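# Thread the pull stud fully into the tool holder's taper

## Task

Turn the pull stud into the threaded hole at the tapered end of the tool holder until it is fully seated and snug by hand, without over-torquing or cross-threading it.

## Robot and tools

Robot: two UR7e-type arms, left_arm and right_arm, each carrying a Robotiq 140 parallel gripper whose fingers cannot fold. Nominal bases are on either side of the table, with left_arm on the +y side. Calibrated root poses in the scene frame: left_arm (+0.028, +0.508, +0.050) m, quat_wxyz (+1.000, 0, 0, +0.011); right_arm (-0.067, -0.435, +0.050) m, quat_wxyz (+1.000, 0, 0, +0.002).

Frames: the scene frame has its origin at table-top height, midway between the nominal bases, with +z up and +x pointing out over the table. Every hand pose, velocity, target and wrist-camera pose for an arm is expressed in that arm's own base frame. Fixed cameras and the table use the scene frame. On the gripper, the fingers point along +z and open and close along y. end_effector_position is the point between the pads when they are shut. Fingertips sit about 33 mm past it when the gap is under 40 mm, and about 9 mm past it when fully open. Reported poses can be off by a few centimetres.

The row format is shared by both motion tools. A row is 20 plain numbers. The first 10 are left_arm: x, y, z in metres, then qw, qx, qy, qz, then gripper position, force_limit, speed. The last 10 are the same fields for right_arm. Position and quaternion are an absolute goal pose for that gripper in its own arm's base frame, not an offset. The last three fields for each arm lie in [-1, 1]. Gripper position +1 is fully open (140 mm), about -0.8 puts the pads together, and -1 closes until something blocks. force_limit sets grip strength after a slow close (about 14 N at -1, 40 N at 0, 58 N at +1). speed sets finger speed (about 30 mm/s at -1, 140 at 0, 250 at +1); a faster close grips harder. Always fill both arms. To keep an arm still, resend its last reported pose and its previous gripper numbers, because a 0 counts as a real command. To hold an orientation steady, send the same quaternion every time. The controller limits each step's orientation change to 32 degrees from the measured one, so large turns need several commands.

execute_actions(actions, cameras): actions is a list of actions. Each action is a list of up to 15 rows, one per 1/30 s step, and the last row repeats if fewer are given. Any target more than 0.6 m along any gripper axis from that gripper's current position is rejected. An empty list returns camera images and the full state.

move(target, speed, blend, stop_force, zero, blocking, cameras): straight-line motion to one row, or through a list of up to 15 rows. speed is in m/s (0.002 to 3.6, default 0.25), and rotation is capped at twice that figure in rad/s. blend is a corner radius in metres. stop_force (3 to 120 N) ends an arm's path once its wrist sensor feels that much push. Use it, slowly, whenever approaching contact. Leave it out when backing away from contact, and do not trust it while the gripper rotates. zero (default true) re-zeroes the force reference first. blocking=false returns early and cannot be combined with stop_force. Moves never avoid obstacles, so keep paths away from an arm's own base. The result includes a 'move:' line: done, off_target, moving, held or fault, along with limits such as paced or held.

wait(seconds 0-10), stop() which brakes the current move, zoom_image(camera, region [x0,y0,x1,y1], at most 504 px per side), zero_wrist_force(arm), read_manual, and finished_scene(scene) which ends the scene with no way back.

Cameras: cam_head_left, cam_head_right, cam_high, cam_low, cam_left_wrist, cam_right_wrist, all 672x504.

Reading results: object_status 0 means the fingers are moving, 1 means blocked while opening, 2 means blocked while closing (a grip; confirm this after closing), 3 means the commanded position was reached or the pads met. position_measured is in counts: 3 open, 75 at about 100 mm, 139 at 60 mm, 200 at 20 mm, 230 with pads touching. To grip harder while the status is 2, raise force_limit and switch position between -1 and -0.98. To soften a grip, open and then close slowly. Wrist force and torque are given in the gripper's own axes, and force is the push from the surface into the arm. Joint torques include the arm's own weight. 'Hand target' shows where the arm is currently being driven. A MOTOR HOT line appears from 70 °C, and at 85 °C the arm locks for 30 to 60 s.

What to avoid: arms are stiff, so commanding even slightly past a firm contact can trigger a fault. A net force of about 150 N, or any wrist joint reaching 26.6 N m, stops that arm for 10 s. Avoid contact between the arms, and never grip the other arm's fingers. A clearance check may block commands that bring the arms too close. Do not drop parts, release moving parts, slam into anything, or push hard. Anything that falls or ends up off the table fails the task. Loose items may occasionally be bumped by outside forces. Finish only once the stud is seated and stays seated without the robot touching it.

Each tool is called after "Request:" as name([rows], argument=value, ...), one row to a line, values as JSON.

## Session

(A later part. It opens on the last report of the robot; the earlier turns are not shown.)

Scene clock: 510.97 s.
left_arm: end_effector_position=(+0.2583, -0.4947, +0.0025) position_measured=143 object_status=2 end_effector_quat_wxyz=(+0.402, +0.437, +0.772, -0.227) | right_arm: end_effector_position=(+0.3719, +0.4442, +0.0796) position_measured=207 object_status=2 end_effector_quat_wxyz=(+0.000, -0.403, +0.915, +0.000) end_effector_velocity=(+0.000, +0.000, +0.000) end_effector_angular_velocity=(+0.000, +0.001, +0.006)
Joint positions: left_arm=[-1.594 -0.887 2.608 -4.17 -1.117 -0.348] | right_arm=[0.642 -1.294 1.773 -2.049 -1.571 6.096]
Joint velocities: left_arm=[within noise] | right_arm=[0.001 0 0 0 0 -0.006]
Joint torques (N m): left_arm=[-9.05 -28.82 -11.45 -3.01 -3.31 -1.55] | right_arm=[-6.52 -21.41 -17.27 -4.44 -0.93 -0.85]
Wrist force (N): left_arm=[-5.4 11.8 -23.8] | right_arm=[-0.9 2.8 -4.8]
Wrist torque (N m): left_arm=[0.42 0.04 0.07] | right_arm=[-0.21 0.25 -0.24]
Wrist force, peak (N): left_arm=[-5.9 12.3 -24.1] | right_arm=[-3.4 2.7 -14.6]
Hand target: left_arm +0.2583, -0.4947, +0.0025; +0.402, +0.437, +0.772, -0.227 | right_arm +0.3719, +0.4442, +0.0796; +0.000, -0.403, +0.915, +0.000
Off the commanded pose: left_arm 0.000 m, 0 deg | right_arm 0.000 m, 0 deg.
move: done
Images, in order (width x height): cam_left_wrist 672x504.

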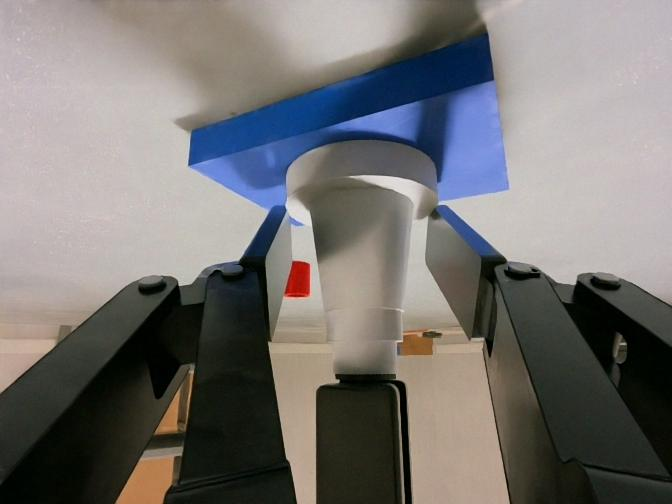

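Request:
move([
  [0.2583,-0.4947,0.0025,0.402,0.437,0.772,-0.227,-1,0,-1,0.3719,0.4442,0.0796,0,0.4026,-0.9154,0,-0.45,0.2,-0.5],
  [0.2583,-0.4947,0.0025,0.402,0.437,0.772,-0.227,-1,0,-1,0.3720,0.4442,0.0802,0,0.9320,-0.3625,0,-0.45,0.2,-0.5],
  [0.2583,-0.4947,0.0025,0.402,0.437,0.772,-0.227,-1,0,-1,0.3720,0.4442,0.0802,0,0.9153,0.4027,0,-1,0.2,-1],
], speed=0.8)

Request:
move([
  [0.2583,-0.4947,0.0025,0.402,0.437,0.772,-0.227,-1,0,-1,0.3720,0.4442,0.0802,0,0.9772,0.2126,0,-1,0.2,-1],
], speed=0.08)

Request:
move([
  [0.2583,-0.4947,0.0025,0.402,0.437,0.772,-0.227,-1,0,-1,0.3720,0.4442,0.0802,0,0.9962,0.0872,0,-1,0.2,-1],
], speed=0.08, cameras=["cam_left_wrist","cam_right_wrist"])

Request:
zoom_image(camera="cam_right_wrist", region=[290, 150, 430, 290])

Scene clock: 527.37 s.
left_arm: end_effector_position=(+0.2583, -0.4947, +0.0025) position_measured=143 object_status=2 end_effector_quat_wxyz=(+0.402, +0.437, +0.772, -0.227) | right_arm: end_effector_position=(+0.3720, +0.4442, +0.0802) position_measured=206 object_status=0 end_effector_quat_wxyz=(+0.000, +0.915, +0.403, +0.000)
Joint positions: left_arm=[-1.594 -0.887 2.608 -4.17 -1.117 -0.348] | right_arm=[0.641 -1.295 1.772 -2.048 -1.571 2.954]
Joint torques (N m): left_arm=[-8.67 -28.65 -11.26 -2.81 -3.09 -1.68] | right_arm=[2.64 -42.71 -16.43 -2.39 -3.75 -1.26]
Wrist force (N): left_arm=[-5.4 11.6 -23.5] | right_arm=[-3.9 -7.5 -9.6]
Wrist torque (N m): left_arm=[0.39 0.08 0.08] | right_arm=[0.07 0.26 0.13]
Wrist force, peak (N): left_arm=[-5.5 11.9 -24.4] | right_arm=[-4.1 -7.5 -9.8]
Hand target: left_arm +0.2583, -0.4947, +0.0025; +0.402, +0.437, +0.772, -0.227 | right_arm +0.3720, +0.4442, +0.0802; +0.000, +0.915, +0.403, +0.000
Off the commanded pose: left_arm 0.000 m, 0 deg | right_arm 0.000 m, 0 deg.
move: done

Scene clock: 530.20 s.
left_arm: end_effector_position=(+0.2583, -0.4947, +0.0025) position_measured=143 object_status=2 end_effector_quat_wxyz=(+0.402, +0.437, +0.772, -0.227) | right_arm: end_effector_position=(+0.3720, +0.4442, +0.0802) position_measured=206 object_status=2 end_effector_quat_wxyz=(+0.000, +0.977, +0.213, +0.000)
Joint positions: left_arm=[-1.594 -0.887 2.608 -4.17 -1.117 -0.348] | right_arm=[0.641 -1.295 1.772 -2.048 -1.571 3.355]
Joint torques (N m): left_arm=[-8.68 -28.78 -12.05 -2.96 -3.1 -1.59] | right_arm=[-1.34 -27.62 -23.91 -4 -2.28 -1.39]
Wrist force (N): left_arm=[-5.3 12.1 -23.7] | right_arm=[-6.9 -7.9 -2.4]
Wrist torque (N m): left_arm=[0.49 0.03 0.08] | right_arm=[0.10 0.34 0.19]
Wrist force, peak (N): left_arm=[-5.5 12.2 -24.1] | right_arm=[-4.9 -7.4 -10.1]
Hand target: left_arm +0.2583, -0.4947, +0.0025; +0.402, +0.437, +0.772, -0.227 | right_arm +0.3720, +0.4442, +0.0802; +0.000, +0.977, +0.213, +0.000
Off the commanded pose: left_arm 0.000 m, 0 deg | right_arm 0.000 m, 0 deg.
move: done

Scene clock: 532.10 s.
left_arm: end_effector_position=(+0.2583, -0.4947, +0.0025) position_measured=143 object_status=2 end_effector_quat_wxyz=(+0.402, +0.437, +0.772, -0.227) | right_arm: end_effector_position=(+0.3720, +0.4442, +0.0802) position_measured=207 object_status=2 end_effector_quat_wxyz=(+0.000, +0.996, +0.087, +0.000)
Joint positions: left_arm=[-1.594 -0.887 2.608 -4.17 -1.117 -0.348] | right_arm=[0.641 -1.295 1.772 -2.048 -1.571 3.608]
Joint torques (N m): left_arm=[-8.63 -29.74 -12.14 -2.89 -3.13 -1.52] | right_arm=[-2.69 -22.39 -30.16 -2.58 -4.33 -1.09]
Wrist force (N): left_arm=[-5.6 12.0 -24.1] | right_arm=[-7.6 -8.7 -2.6]
Wrist torque (N m): left_arm=[0.48 0.07 0.07] | right_arm=[0.18 0.41 0.00]
Wrist force, peak (N): left_arm=[-5.4 12.1 -24.2] | right_arm=[-7.5 -8.8 -2.9]
Hand target: left_arm +0.2583, -0.4947, +0.0025; +0.402, +0.437, +0.772, -0.227 | right_arm +0.3720, +0.4442, +0.0802; +0.000, +0.996, +0.087, +0.000
Off the commanded pose: left_arm 0.000 m, 0 deg | right_arm 0.000 m, 0 deg.
move: done
Images, in order (width x height): cam_left_wrist 672x504, cam_right_wrist 672x504.

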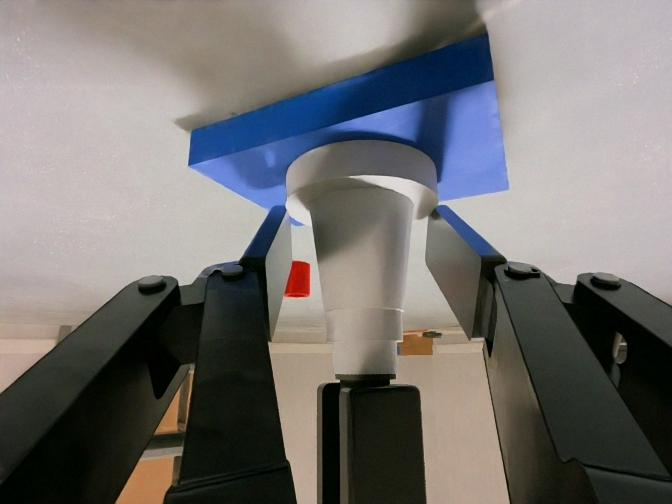

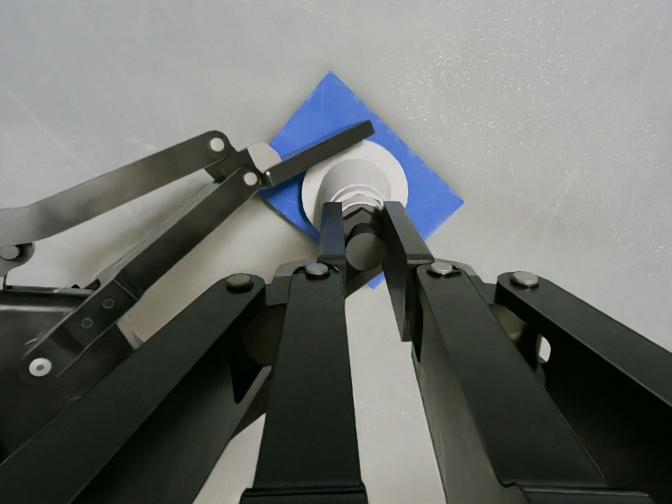

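Scaled by 3.600 from the camera's 672x504 image, which has a finer 960x720 frame.

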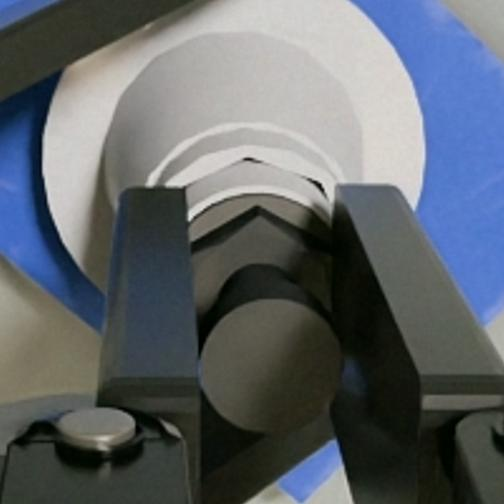

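Request:
move([
  [0.2583,-0.4947,0.0025,0.402,0.437,0.772,-0.227,-1,0,-1,0.3720,0.4442,0.0801,0,0.9994,-0.0349,0,-1,0.2,-1],
], speed=0.08)

Request:
move([
  [0.2583,-0.4947,0.0025,0.402,0.437,0.772,-0.227,-1,0,-1,0.3720,0.4442,0.0801,0,0.9925,-0.1219,0,-1,0.2,-1],
], speed=0.08, cameras=["cam_right_wrist"])

Request:
zoom_image(camera="cam_right_wrist", region=[290, 150, 430, 290])

Scene clock: 543.53 s.
left_arm: end_effector_position=(+0.2583, -0.4947, +0.0025) position_measured=143 object_status=2 end_effector_quat_wxyz=(+0.402, +0.437, +0.772, -0.227) | right_arm: end_effector_position=(+0.3720, +0.4442, +0.0801) position_measured=207 object_status=2 end_effector_quat_wxyz=(+0.000, +0.999, -0.035, +0.000) end_effector_velocity=(-0.001, +0.000, +0.000) end_effector_angular_velocity=(-0.001, +0.001, +0.005)
Joint positions: left_arm=[-1.594 -0.887 2.608 -4.17 -1.117 -0.348] | right_arm=[0.641 -1.295 1.772 -2.048 -1.571 3.853]
Joint velocities: left_arm=[within noise] | right_arm=[0 -0.001 0.001 0 0 -0.005]
Joint torques (N m): left_arm=[-8.93 -29.3 -11.59 -2.8 -3.11 -1.36] | right_arm=[-10.02 -21.34 -15.66 -3.14 -2.14 -1.04]
Wrist force (N): left_arm=[-5.1 11.7 -23.5] | right_arm=[-5.9 -7.1 -4.2]
Wrist torque (N m): left_arm=[0.41 0.01 0.07] | right_arm=[0.09 0.33 -0.21]
Wrist force, peak (N): left_arm=[-5.5 12.0 -24.3] | right_arm=[-7.7 -9.0 -2.7]
Hand target: left_arm +0.2583, -0.4947, +0.0025; +0.402, +0.437, +0.772, -0.227 | right_arm +0.3720, +0.4442, +0.0801; +0.000, +0.999, -0.035, +0.000
Off the commanded pose: left_arm 0.000 m, 0 deg | right_arm 0.000 m, 0 deg.
move: done

Scene clock: 544.93 s.
left_arm: end_effector_position=(+0.2583, -0.4947, +0.0025) position_measured=143 object_status=2 end_effector_quat_wxyz=(+0.402, +0.437, +0.772, -0.227) | right_arm: end_effector_position=(+0.3720, +0.4442, +0.0801) position_measured=207 object_status=2 end_effector_quat_wxyz=(+0.000, +0.993, -0.122, +0.000)
Joint positions: left_arm=[-1.594 -0.887 2.608 -4.17 -1.117 -0.348] | right_arm=[0.641 -1.295 1.772 -2.048 -1.571 4.028]
Joint torques (N m): left_arm=[-9.16 -29.12 -11.72 -2.83 -3.04 -1.42] | right_arm=[-7.8 -22.92 -15.99 -2.08 -3.69 -0.99]
Wrist force (N): left_arm=[-5.3 12.3 -23.8] | right_arm=[-6.8 -7.2 -2.9]
Wrist torque (N m): left_arm=[0.53 0.08 0.07] | right_arm=[0.10 0.32 -0.19]
Wrist force, peak (N): left_arm=[-5.5 11.9 -24.2] | right_arm=[-8.0 -7.4 -3.6]
Hand target: left_arm +0.2583, -0.4947, +0.0025; +0.402, +0.437, +0.772, -0.227 | right_arm +0.3720, +0.4442, +0.0801; +0.000, +0.993, -0.122, +0.000
Off the commanded pose: left_arm 0.000 m, 0 deg | right_arm 0.000 m, 0 deg.
move: done
Images, in order (width x height): cam_right_wrist 672x504.

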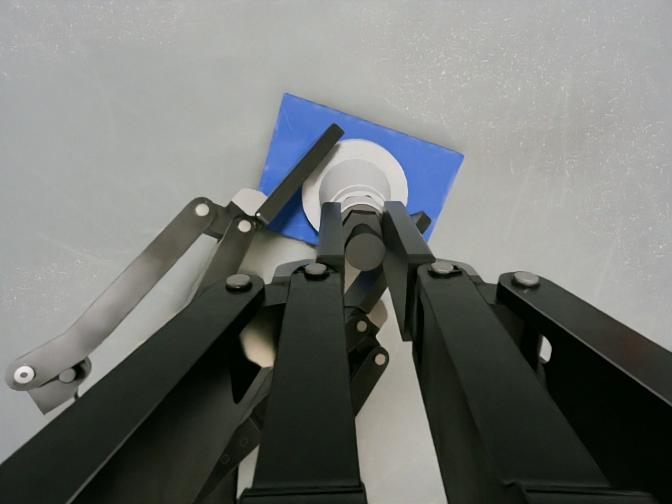

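Scaled by 3.600 from the camera's 672x504 image, which has a finer 960x720 frame.

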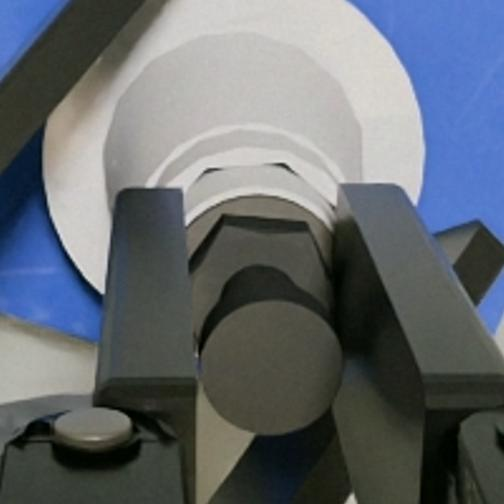

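Request:
move([
  [0.2583,-0.4947,0.0025,0.402,0.437,0.772,-0.227,-1,0,-1,0.3720,0.4442,0.0802,0,0.9925,-0.1219,0,-0.45,1,-0.5],
  [0.2583,-0.4947,0.0025,0.402,0.437,0.772,-0.227,-1,0,-1,0.3720,0.4442,0.0802,0,0.9950,0.0998,0,-1,1,-1],
], speed=0.5)

Request:
move([
  [0.2583,-0.4947,0.0025,0.402,0.437,0.772,-0.227,-1,0,-1,0.3720,0.4442,0.0802,0,0.9996,0.0290,0,-1,1,-1],
], speed=0.06)

Request:
move([
  [0.2583,-0.4947,0.0025,0.402,0.437,0.772,-0.227,-1,0,-1,0.3720,0.4442,0.0802,0,0.9997,-0.0250,0,-1,1,-1],
], speed=0.06, cameras=["cam_left_wrist","cam_right_wrist"])

Request:
zoom_image(camera="cam_right_wrist", region=[290, 150, 430, 290])

Request:
zoom_image(camera="cam_left_wrist", region=[314, 344, 414, 444])

Scene clock: 561.13 s.
left_arm: end_effector_position=(+0.2583, -0.4947, +0.0025) position_measured=143 object_status=2 end_effector_quat_wxyz=(+0.402, +0.437, +0.772, -0.227) | right_arm: end_effector_position=(+0.3720, +0.4442, +0.0802) position_measured=209 object_status=0 end_effector_quat_wxyz=(+0.000, +0.995, +0.100, +0.000)
Joint positions: left_arm=[-1.594 -0.887 2.608 -4.17 -1.117 -0.348] | right_arm=[0.641 -1.295 1.772 -2.048 -1.571 3.583]
Joint torques (N m): left_arm=[-9.21 -29.71 -11.95 -2.69 -2.97 -1.51] | right_arm=[-10.17 -41.49 -16.32 -0.01 -4.18 -1.36]
Wrist force (N): left_arm=[-5.4 12.0 -24.1] | right_arm=[-5.2 -8.2 -10.1]
Wrist torque (N m): left_arm=[0.46 0.05 0.07] | right_arm=[0.11 0.39 0.24]
Wrist force, peak (N): left_arm=[-5.5 12.6 -24.1] | right_arm=[-5.2 -8.2 -10.3]
Hand target: left_arm +0.2583, -0.4947, +0.0025; +0.402, +0.437, +0.772, -0.227 | right_arm +0.3720, +0.4442, +0.0802; +0.000, +0.995, +0.100, +0.000
Off the commanded pose: left_arm 0.000 m, 0 deg | right_arm 0.000 m, 0 deg.
move: done

Scene clock: 562.63 s.
left_arm: end_effector_position=(+0.2583, -0.4947, +0.0025) position_measured=143 object_status=2 end_effector_quat_wxyz=(+0.402, +0.437, +0.772, -0.227) | right_arm: end_effector_position=(+0.3720, +0.4442, +0.0802) position_measured=209 object_status=2 end_effector_quat_wxyz=(+0.000, +1.000, +0.029, +0.000)
Joint positions: left_arm=[-1.594 -0.887 2.608 -4.17 -1.117 -0.348] | right_arm=[0.641 -1.295 1.772 -2.048 -1.571 3.725]
Joint torques (N m): left_arm=[-8.63 -29.86 -11.84 -2.59 -3.01 -1.67] | right_arm=[-11.04 -32.67 -15.71 -3.5 -2.69 -0.69]
Wrist force (N): left_arm=[-5.5 11.9 -23.9] | right_arm=[-6.5 -7.8 -5.1]
Wrist torque (N m): left_arm=[0.46 0.05 0.08] | right_arm=[0.15 0.38 -0.40]
Wrist force, peak (N): left_arm=[-5.3 12.3 -24.2] | right_arm=[-7.2 -8.2 -10.4]
Hand target: left_arm +0.2583, -0.4947, +0.0025; +0.402, +0.437, +0.772, -0.227 | right_arm +0.3720, +0.4442, +0.0802; +0.000, +1.000, +0.029, +0.000
Off the commanded pose: left_arm 0.000 m, 0 deg | right_arm 0.000 m, 0 deg.
move: done

Scene clock: 563.83 s.
left_arm: end_effector_position=(+0.2583, -0.4947, +0.0025) position_measured=143 object_status=2 end_effector_quat_wxyz=(+0.402, +0.437, +0.772, -0.227) | right_arm: end_effector_position=(+0.3720, +0.4442, +0.0802) position_measured=209 object_status=2 end_effector_quat_wxyz=(+0.000, +1.000, -0.025, +0.000)
Joint positions: left_arm=[-1.594 -0.887 2.608 -4.17 -1.117 -0.348] | right_arm=[0.641 -1.295 1.772 -2.048 -1.571 3.833]
Joint torques (N m): left_arm=[-9.06 -29.82 -11.4 -2.54 -3.01 -1.55] | right_arm=[-10.9 -24.8 -17.39 -1.8 -1.44 -0.87]
Wrist force (N): left_arm=[-5.2 11.9 -23.8] | right_arm=[-6.0 -7.8 -3.3]
Wrist torque (N m): left_arm=[0.46 0.05 0.08] | right_arm=[0.12 0.37 -0.42]
Wrist force, peak (N): left_arm=[-5.8 12.3 -24.2] | right_arm=[-8.2 -7.7 -5.2]
Hand target: left_arm +0.2583, -0.4947, +0.0025; +0.402, +0.437, +0.772, -0.227 | right_arm +0.3720, +0.4442, +0.0802; +0.000, +1.000, -0.025, +0.000
Off the commanded pose: left_arm 0.000 m, 0 deg | right_arm 0.000 m, 0 deg.
move: done
Images, in order (width x height): cam_left_wrist 672x504, cam_right_wrist 672x504.

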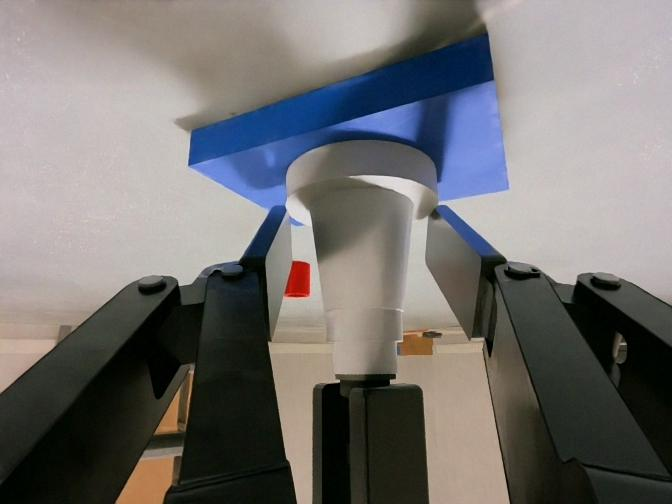

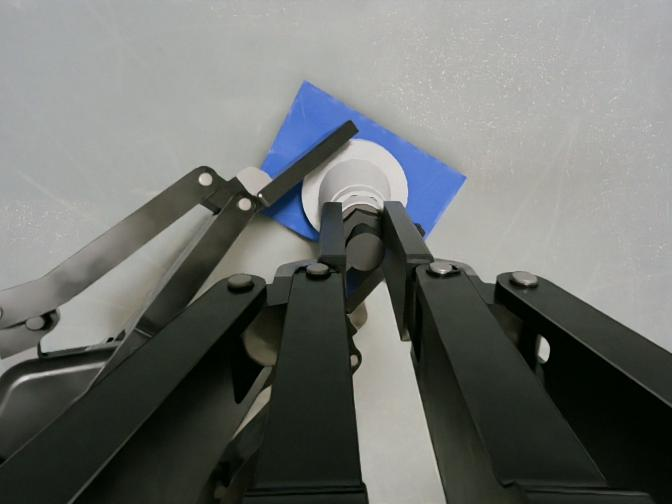

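Scaled by 3.600 from the camera's 672x504 image, which has a finer 960x720 frame.

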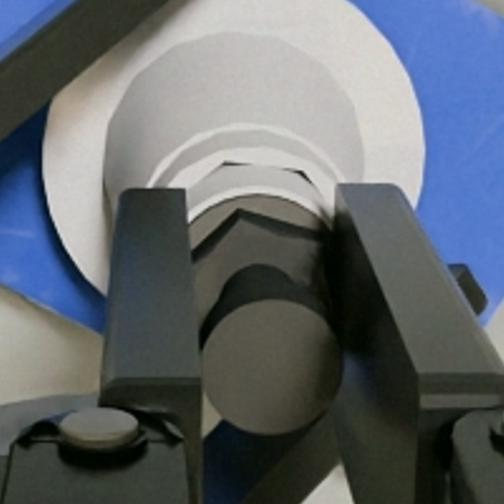

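Scaled by 5.040 from the camera's 672x504 image, which has a finer 960x720 frame.

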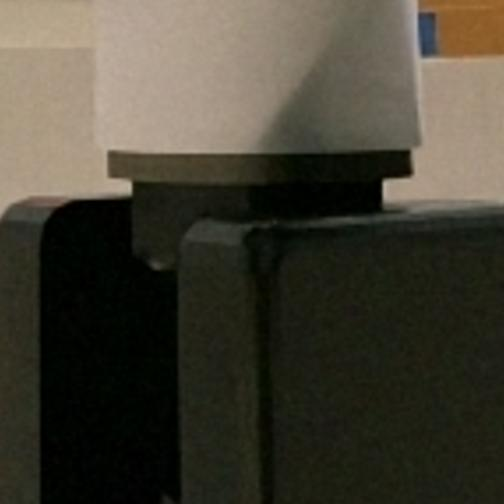

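Request:
move([
  [0.2583,-0.4947,0.0025,0.402,0.437,0.772,-0.227,-1,0,-1,0.3720,0.4442,0.0802,0,0.9997,-0.0250,0,-0.45,1,-0.5],
  [0.2583,-0.4947,0.0025,0.402,0.437,0.772,-0.227,-1,0,-1,0.3720,0.4442,0.0799,0,0.9962,0.0872,0,-1,1,0.2],
], speed=0.4)

Request:
move([
  [0.2583,-0.4947,0.0025,0.402,0.437,0.772,-0.227,-1,0,-1,0.3720,0.4442,0.0799,0,0.9998,0.0175,0,-1,1,0.2],
], speed=0.05)

Request:
move([
  [0.2583,-0.4947,0.0025,0.402,0.437,0.772,-0.227,-1,0,-1,0.3720,0.4442,0.0799,0,0.9998,-0.0175,0,-1,1,0.2],
], speed=0.05, cameras=["cam_left_wrist","cam_right_wrist"])

Request:
zoom_image(camera="cam_right_wrist", region=[290, 150, 430, 290])

Scene clock: 578.03 s.
left_arm: end_effector_position=(+0.2583, -0.4947, +0.0025) position_measured=143 object_status=2 end_effector_quat_wxyz=(+0.402, +0.437, +0.772, -0.227) | right_arm: end_effector_position=(+0.3720, +0.4442, +0.0799) position_measured=209 object_status=2 end_effector_quat_wxyz=(+0.000, +0.996, +0.087, +0.000)
Joint positions: left_arm=[-1.594 -0.887 2.608 -4.17 -1.117 -0.348] | right_arm=[0.641 -1.295 1.772 -2.049 -1.571 3.608]
Joint torques (N m): left_arm=[-8.58 -30.01 -12.22 -2.57 -3.02 -1.56] | right_arm=[-10.58 -41.33 -16.13 -0.49 -4.1 -1.09]
Wrist force (N): left_arm=[-5.1 12.1 -23.8] | right_arm=[-5.4 -6.3 -12.6]
Wrist torque (N m): left_arm=[0.48 0.02 0.08] | right_arm=[0.06 0.30 0.16]
Wrist force, peak (N): left_arm=[-5.4 12.2 -24.2] | right_arm=[-5.3 -5.9 -12.9]
Hand target: left_arm +0.2583, -0.4947, +0.0025; +0.402, +0.437, +0.772, -0.227 | right_arm +0.3720, +0.4442, +0.0799; +0.000, +0.996, +0.087, +0.000
Off the commanded pose: left_arm 0.000 m, 0 deg | right_arm 0.000 m, 0 deg.
move: done

Scene clock: 579.73 s.
left_arm: end_effector_position=(+0.2583, -0.4947, +0.0025) position_measured=143 object_status=2 end_effector_quat_wxyz=(+0.402, +0.437, +0.772, -0.227) | right_arm: end_effector_position=(+0.3720, +0.4442, +0.0799) position_measured=209 object_status=2 end_effector_quat_wxyz=(+0.000, +1.000, +0.017, +0.000)
Joint positions: left_arm=[-1.594 -0.887 2.608 -4.17 -1.117 -0.348] | right_arm=[0.641 -1.295 1.773 -2.049 -1.571 3.748]
Joint torques (N m): left_arm=[-8.58 -29.26 -11.69 -2.51 -2.85 -1.48] | right_arm=[-10.6 -42.62 -14.22 -2.79 -4.4 -0.67]
Wrist force (N): left_arm=[-5.2 12.0 -23.8] | right_arm=[-5.9 -7.4 -6.4]
Wrist torque (N m): left_arm=[0.47 0.02 0.08] | right_arm=[0.18 0.29 -0.56]
Wrist force, peak (N): left_arm=[-5.7 12.3 -24.2] | right_arm=[-5.6 -6.6 -12.9]
Hand target: left_arm +0.2583, -0.4947, +0.0025; +0.402, +0.437, +0.772, -0.227 | right_arm +0.3720, +0.4442, +0.0799; +0.000, +1.000, +0.017, +0.000
Off the commanded pose: left_arm 0.000 m, 0 deg | right_arm 0.000 m, 0 deg.
move: done

Scene clock: 580.73 s.
left_arm: end_effector_position=(+0.2583, -0.4947, +0.0025) position_measured=143 object_status=2 end_effector_quat_wxyz=(+0.402, +0.437, +0.772, -0.227) | right_arm: end_effector_position=(+0.3720, +0.4442, +0.0799) position_measured=209 object_status=2 end_effector_quat_wxyz=(+0.000, +1.000, -0.018, +0.000)
Joint positions: left_arm=[-1.594 -0.887 2.608 -4.17 -1.117 -0.348] | right_arm=[0.641 -1.295 1.773 -2.049 -1.571 3.818]
Joint torques (N m): left_arm=[-8.55 -30 -11.91 -2.5 -3.03 -1.64] | right_arm=[-9.79 -42.73 -15.53 -2.66 -3.37 -0.87]
Wrist force (N): left_arm=[-5.3 11.9 -23.8] | right_arm=[-7.3 -7.6 -5.7]
Wrist torque (N m): left_arm=[0.45 0.06 0.08] | right_arm=[0.20 0.31 -0.54]
Wrist force, peak (N): left_arm=[-5.5 12.1 -24.2] | right_arm=[-8.3 -7.4 -7.2]
Hand target: left_arm +0.2583, -0.4947, +0.0025; +0.402, +0.437, +0.772, -0.227 | right_arm +0.3720, +0.4442, +0.0799; +0.000, +1.000, -0.018, +0.000
Off the commanded pose: left_arm 0.000 m, 0 deg | right_arm 0.000 m, 0 deg.
move: done
Images, in order (width x height): cam_left_wrist 672x504, cam_right_wrist 672x504.

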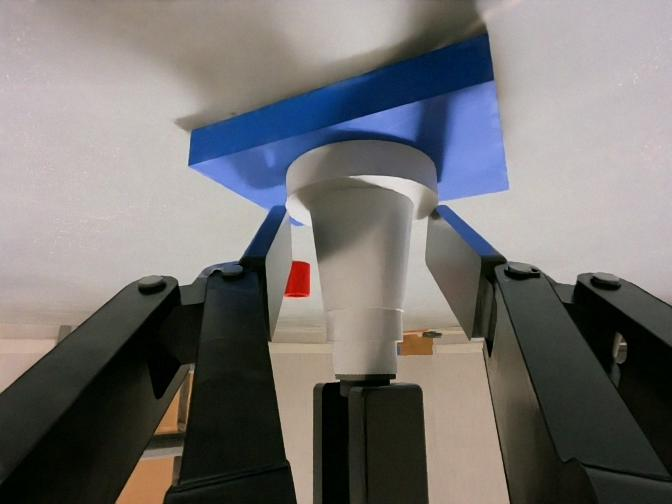

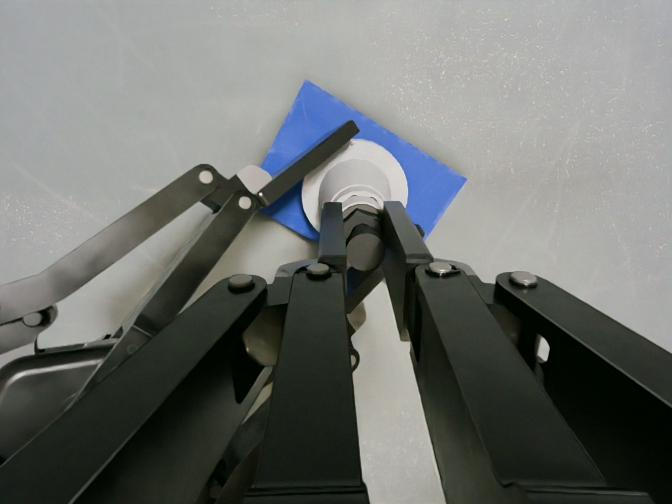

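Scaled by 3.600 from the camera's 672x504 image, which has a finer 960x720 frame.

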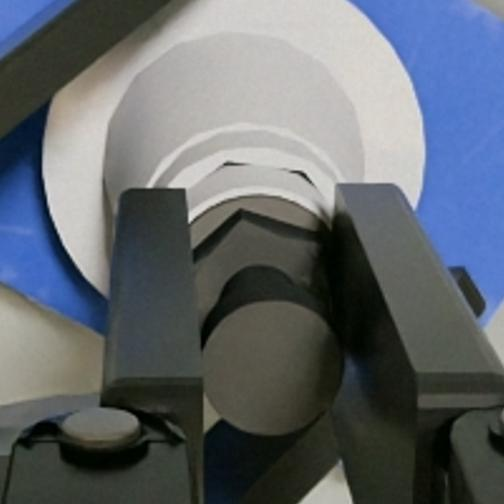

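Request:
move([
  [0.2583,-0.4947,0.0025,0.402,0.437,0.772,-0.227,-1,0,-1,0.3720,0.4442,0.0799,0,0.9998,-0.0175,0,-0.35,-1,-1],
  [0.2583,-0.4947,0.0025,0.402,0.437,0.772,-0.227,0.3,-1,-1,0.3720,0.4442,0.19,0,0.9998,-0.0175,0,-0.35,-1,-1],
  [0.2372,-0.4596,0.0312,0.402,0.437,0.772,-0.227,0.3,-1,-1,0.3720,0.36,0.24,0,0.9998,-0.0175,0,-0.35,-1,-1],
], speed=0.15, cameras=["cam_left_wrist","cam_low","cam_head_left"])

Request:
zoom_image(camera="cam_left_wrist", region=[264, 250, 464, 450])

Request:
zoom_image(camera="cam_low", region=[450, 190, 550, 290])

Scene clock: 595.00 s.
left_arm: end_effector_position=(+0.2372, -0.4596, +0.0312) position_measured=91 object_status=3 end_effector_quat_wxyz=(+0.402, +0.437, +0.772, -0.227) | right_arm: end_effector_position=(+0.3720, +0.3600, +0.2400) position_measured=173 object_status=3 end_effector_quat_wxyz=(+0.000, +1.000, -0.018, +0.000)
Joint positions: left_arm=[-1.688 -1.007 2.747 -4.156 -1.046 -0.417] | right_arm=[0.509 -1.547 1.64 -1.663 -1.571 3.685]
Joint torques (N m): left_arm=[8.9 -18.76 -3.86 -5.2 -1.39 1.86] | right_arm=[4.12 -17.16 -35.05 -4.09 1.67 1.11]
Wrist force (N): left_arm=[-3.8 3.7 -2.9] | right_arm=[-2.4 -0.1 -1.9]
Wrist torque (N m): left_arm=[0.53 -0.17 -0.11] | right_arm=[-0.03 0.24 0.29]
Wrist force, peak (N): left_arm=[-5.6 12.1 -24.3] | right_arm=[-7.5 -7.8 -6.0]
Hand target: left_arm +0.2372, -0.4596, +0.0312; +0.402, +0.437, +0.772, -0.227 | right_arm +0.3720, +0.3600, +0.2400; +0.000, +1.000, -0.018, +0.000
Off the commanded pose: left_arm 0.000 m, 0 deg | right_arm 0.000 m, 0 deg.
move: done
Images, in order (width x height): cam_head_left 672x504, cam_low 672x504, cam_left_wrist 672x504.

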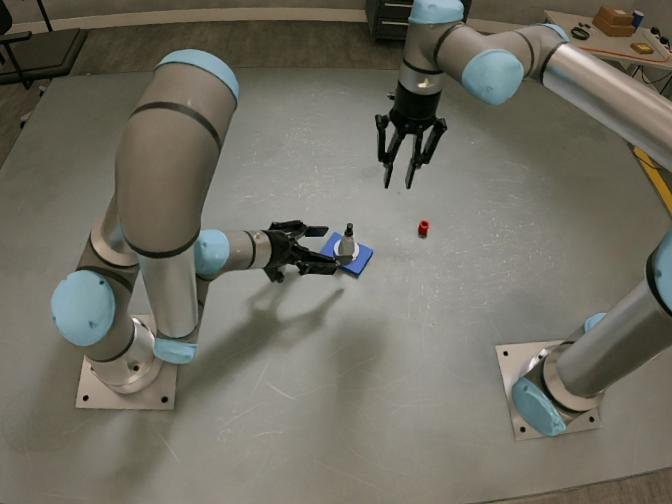

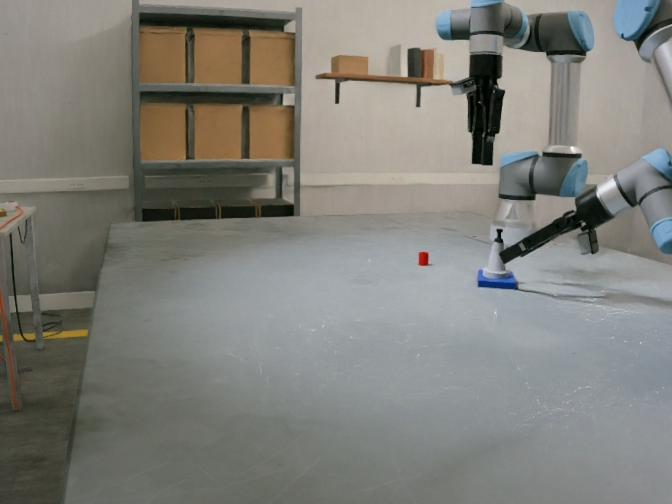

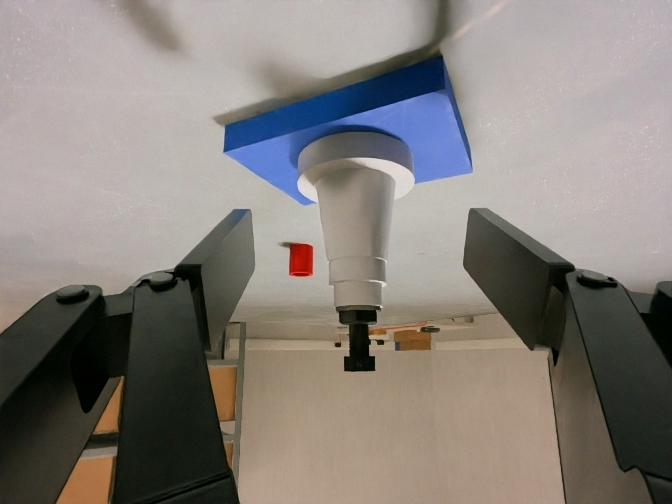

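Scaled by 2.520 from the camera's 672x504 image, which has a finer 960x720 frame.

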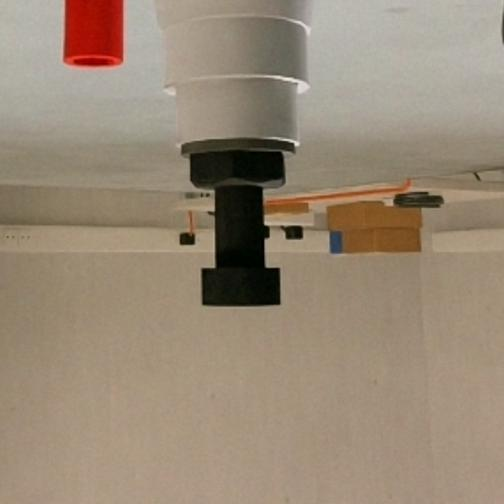

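Scaled by 5.040 from the camera's 672x504 image, which has a finer 960x720 frame.

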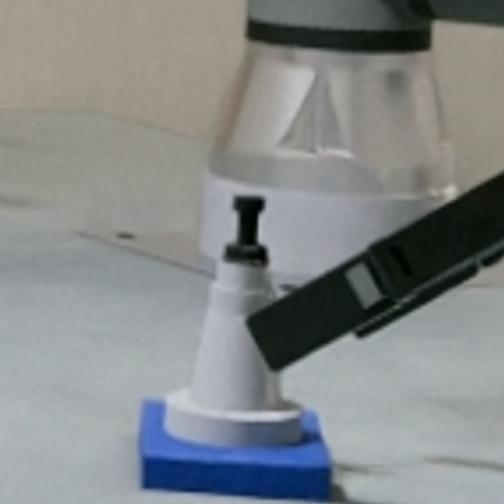

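Request:
finished_scene(scene=2)

The scene is finished: the task was done.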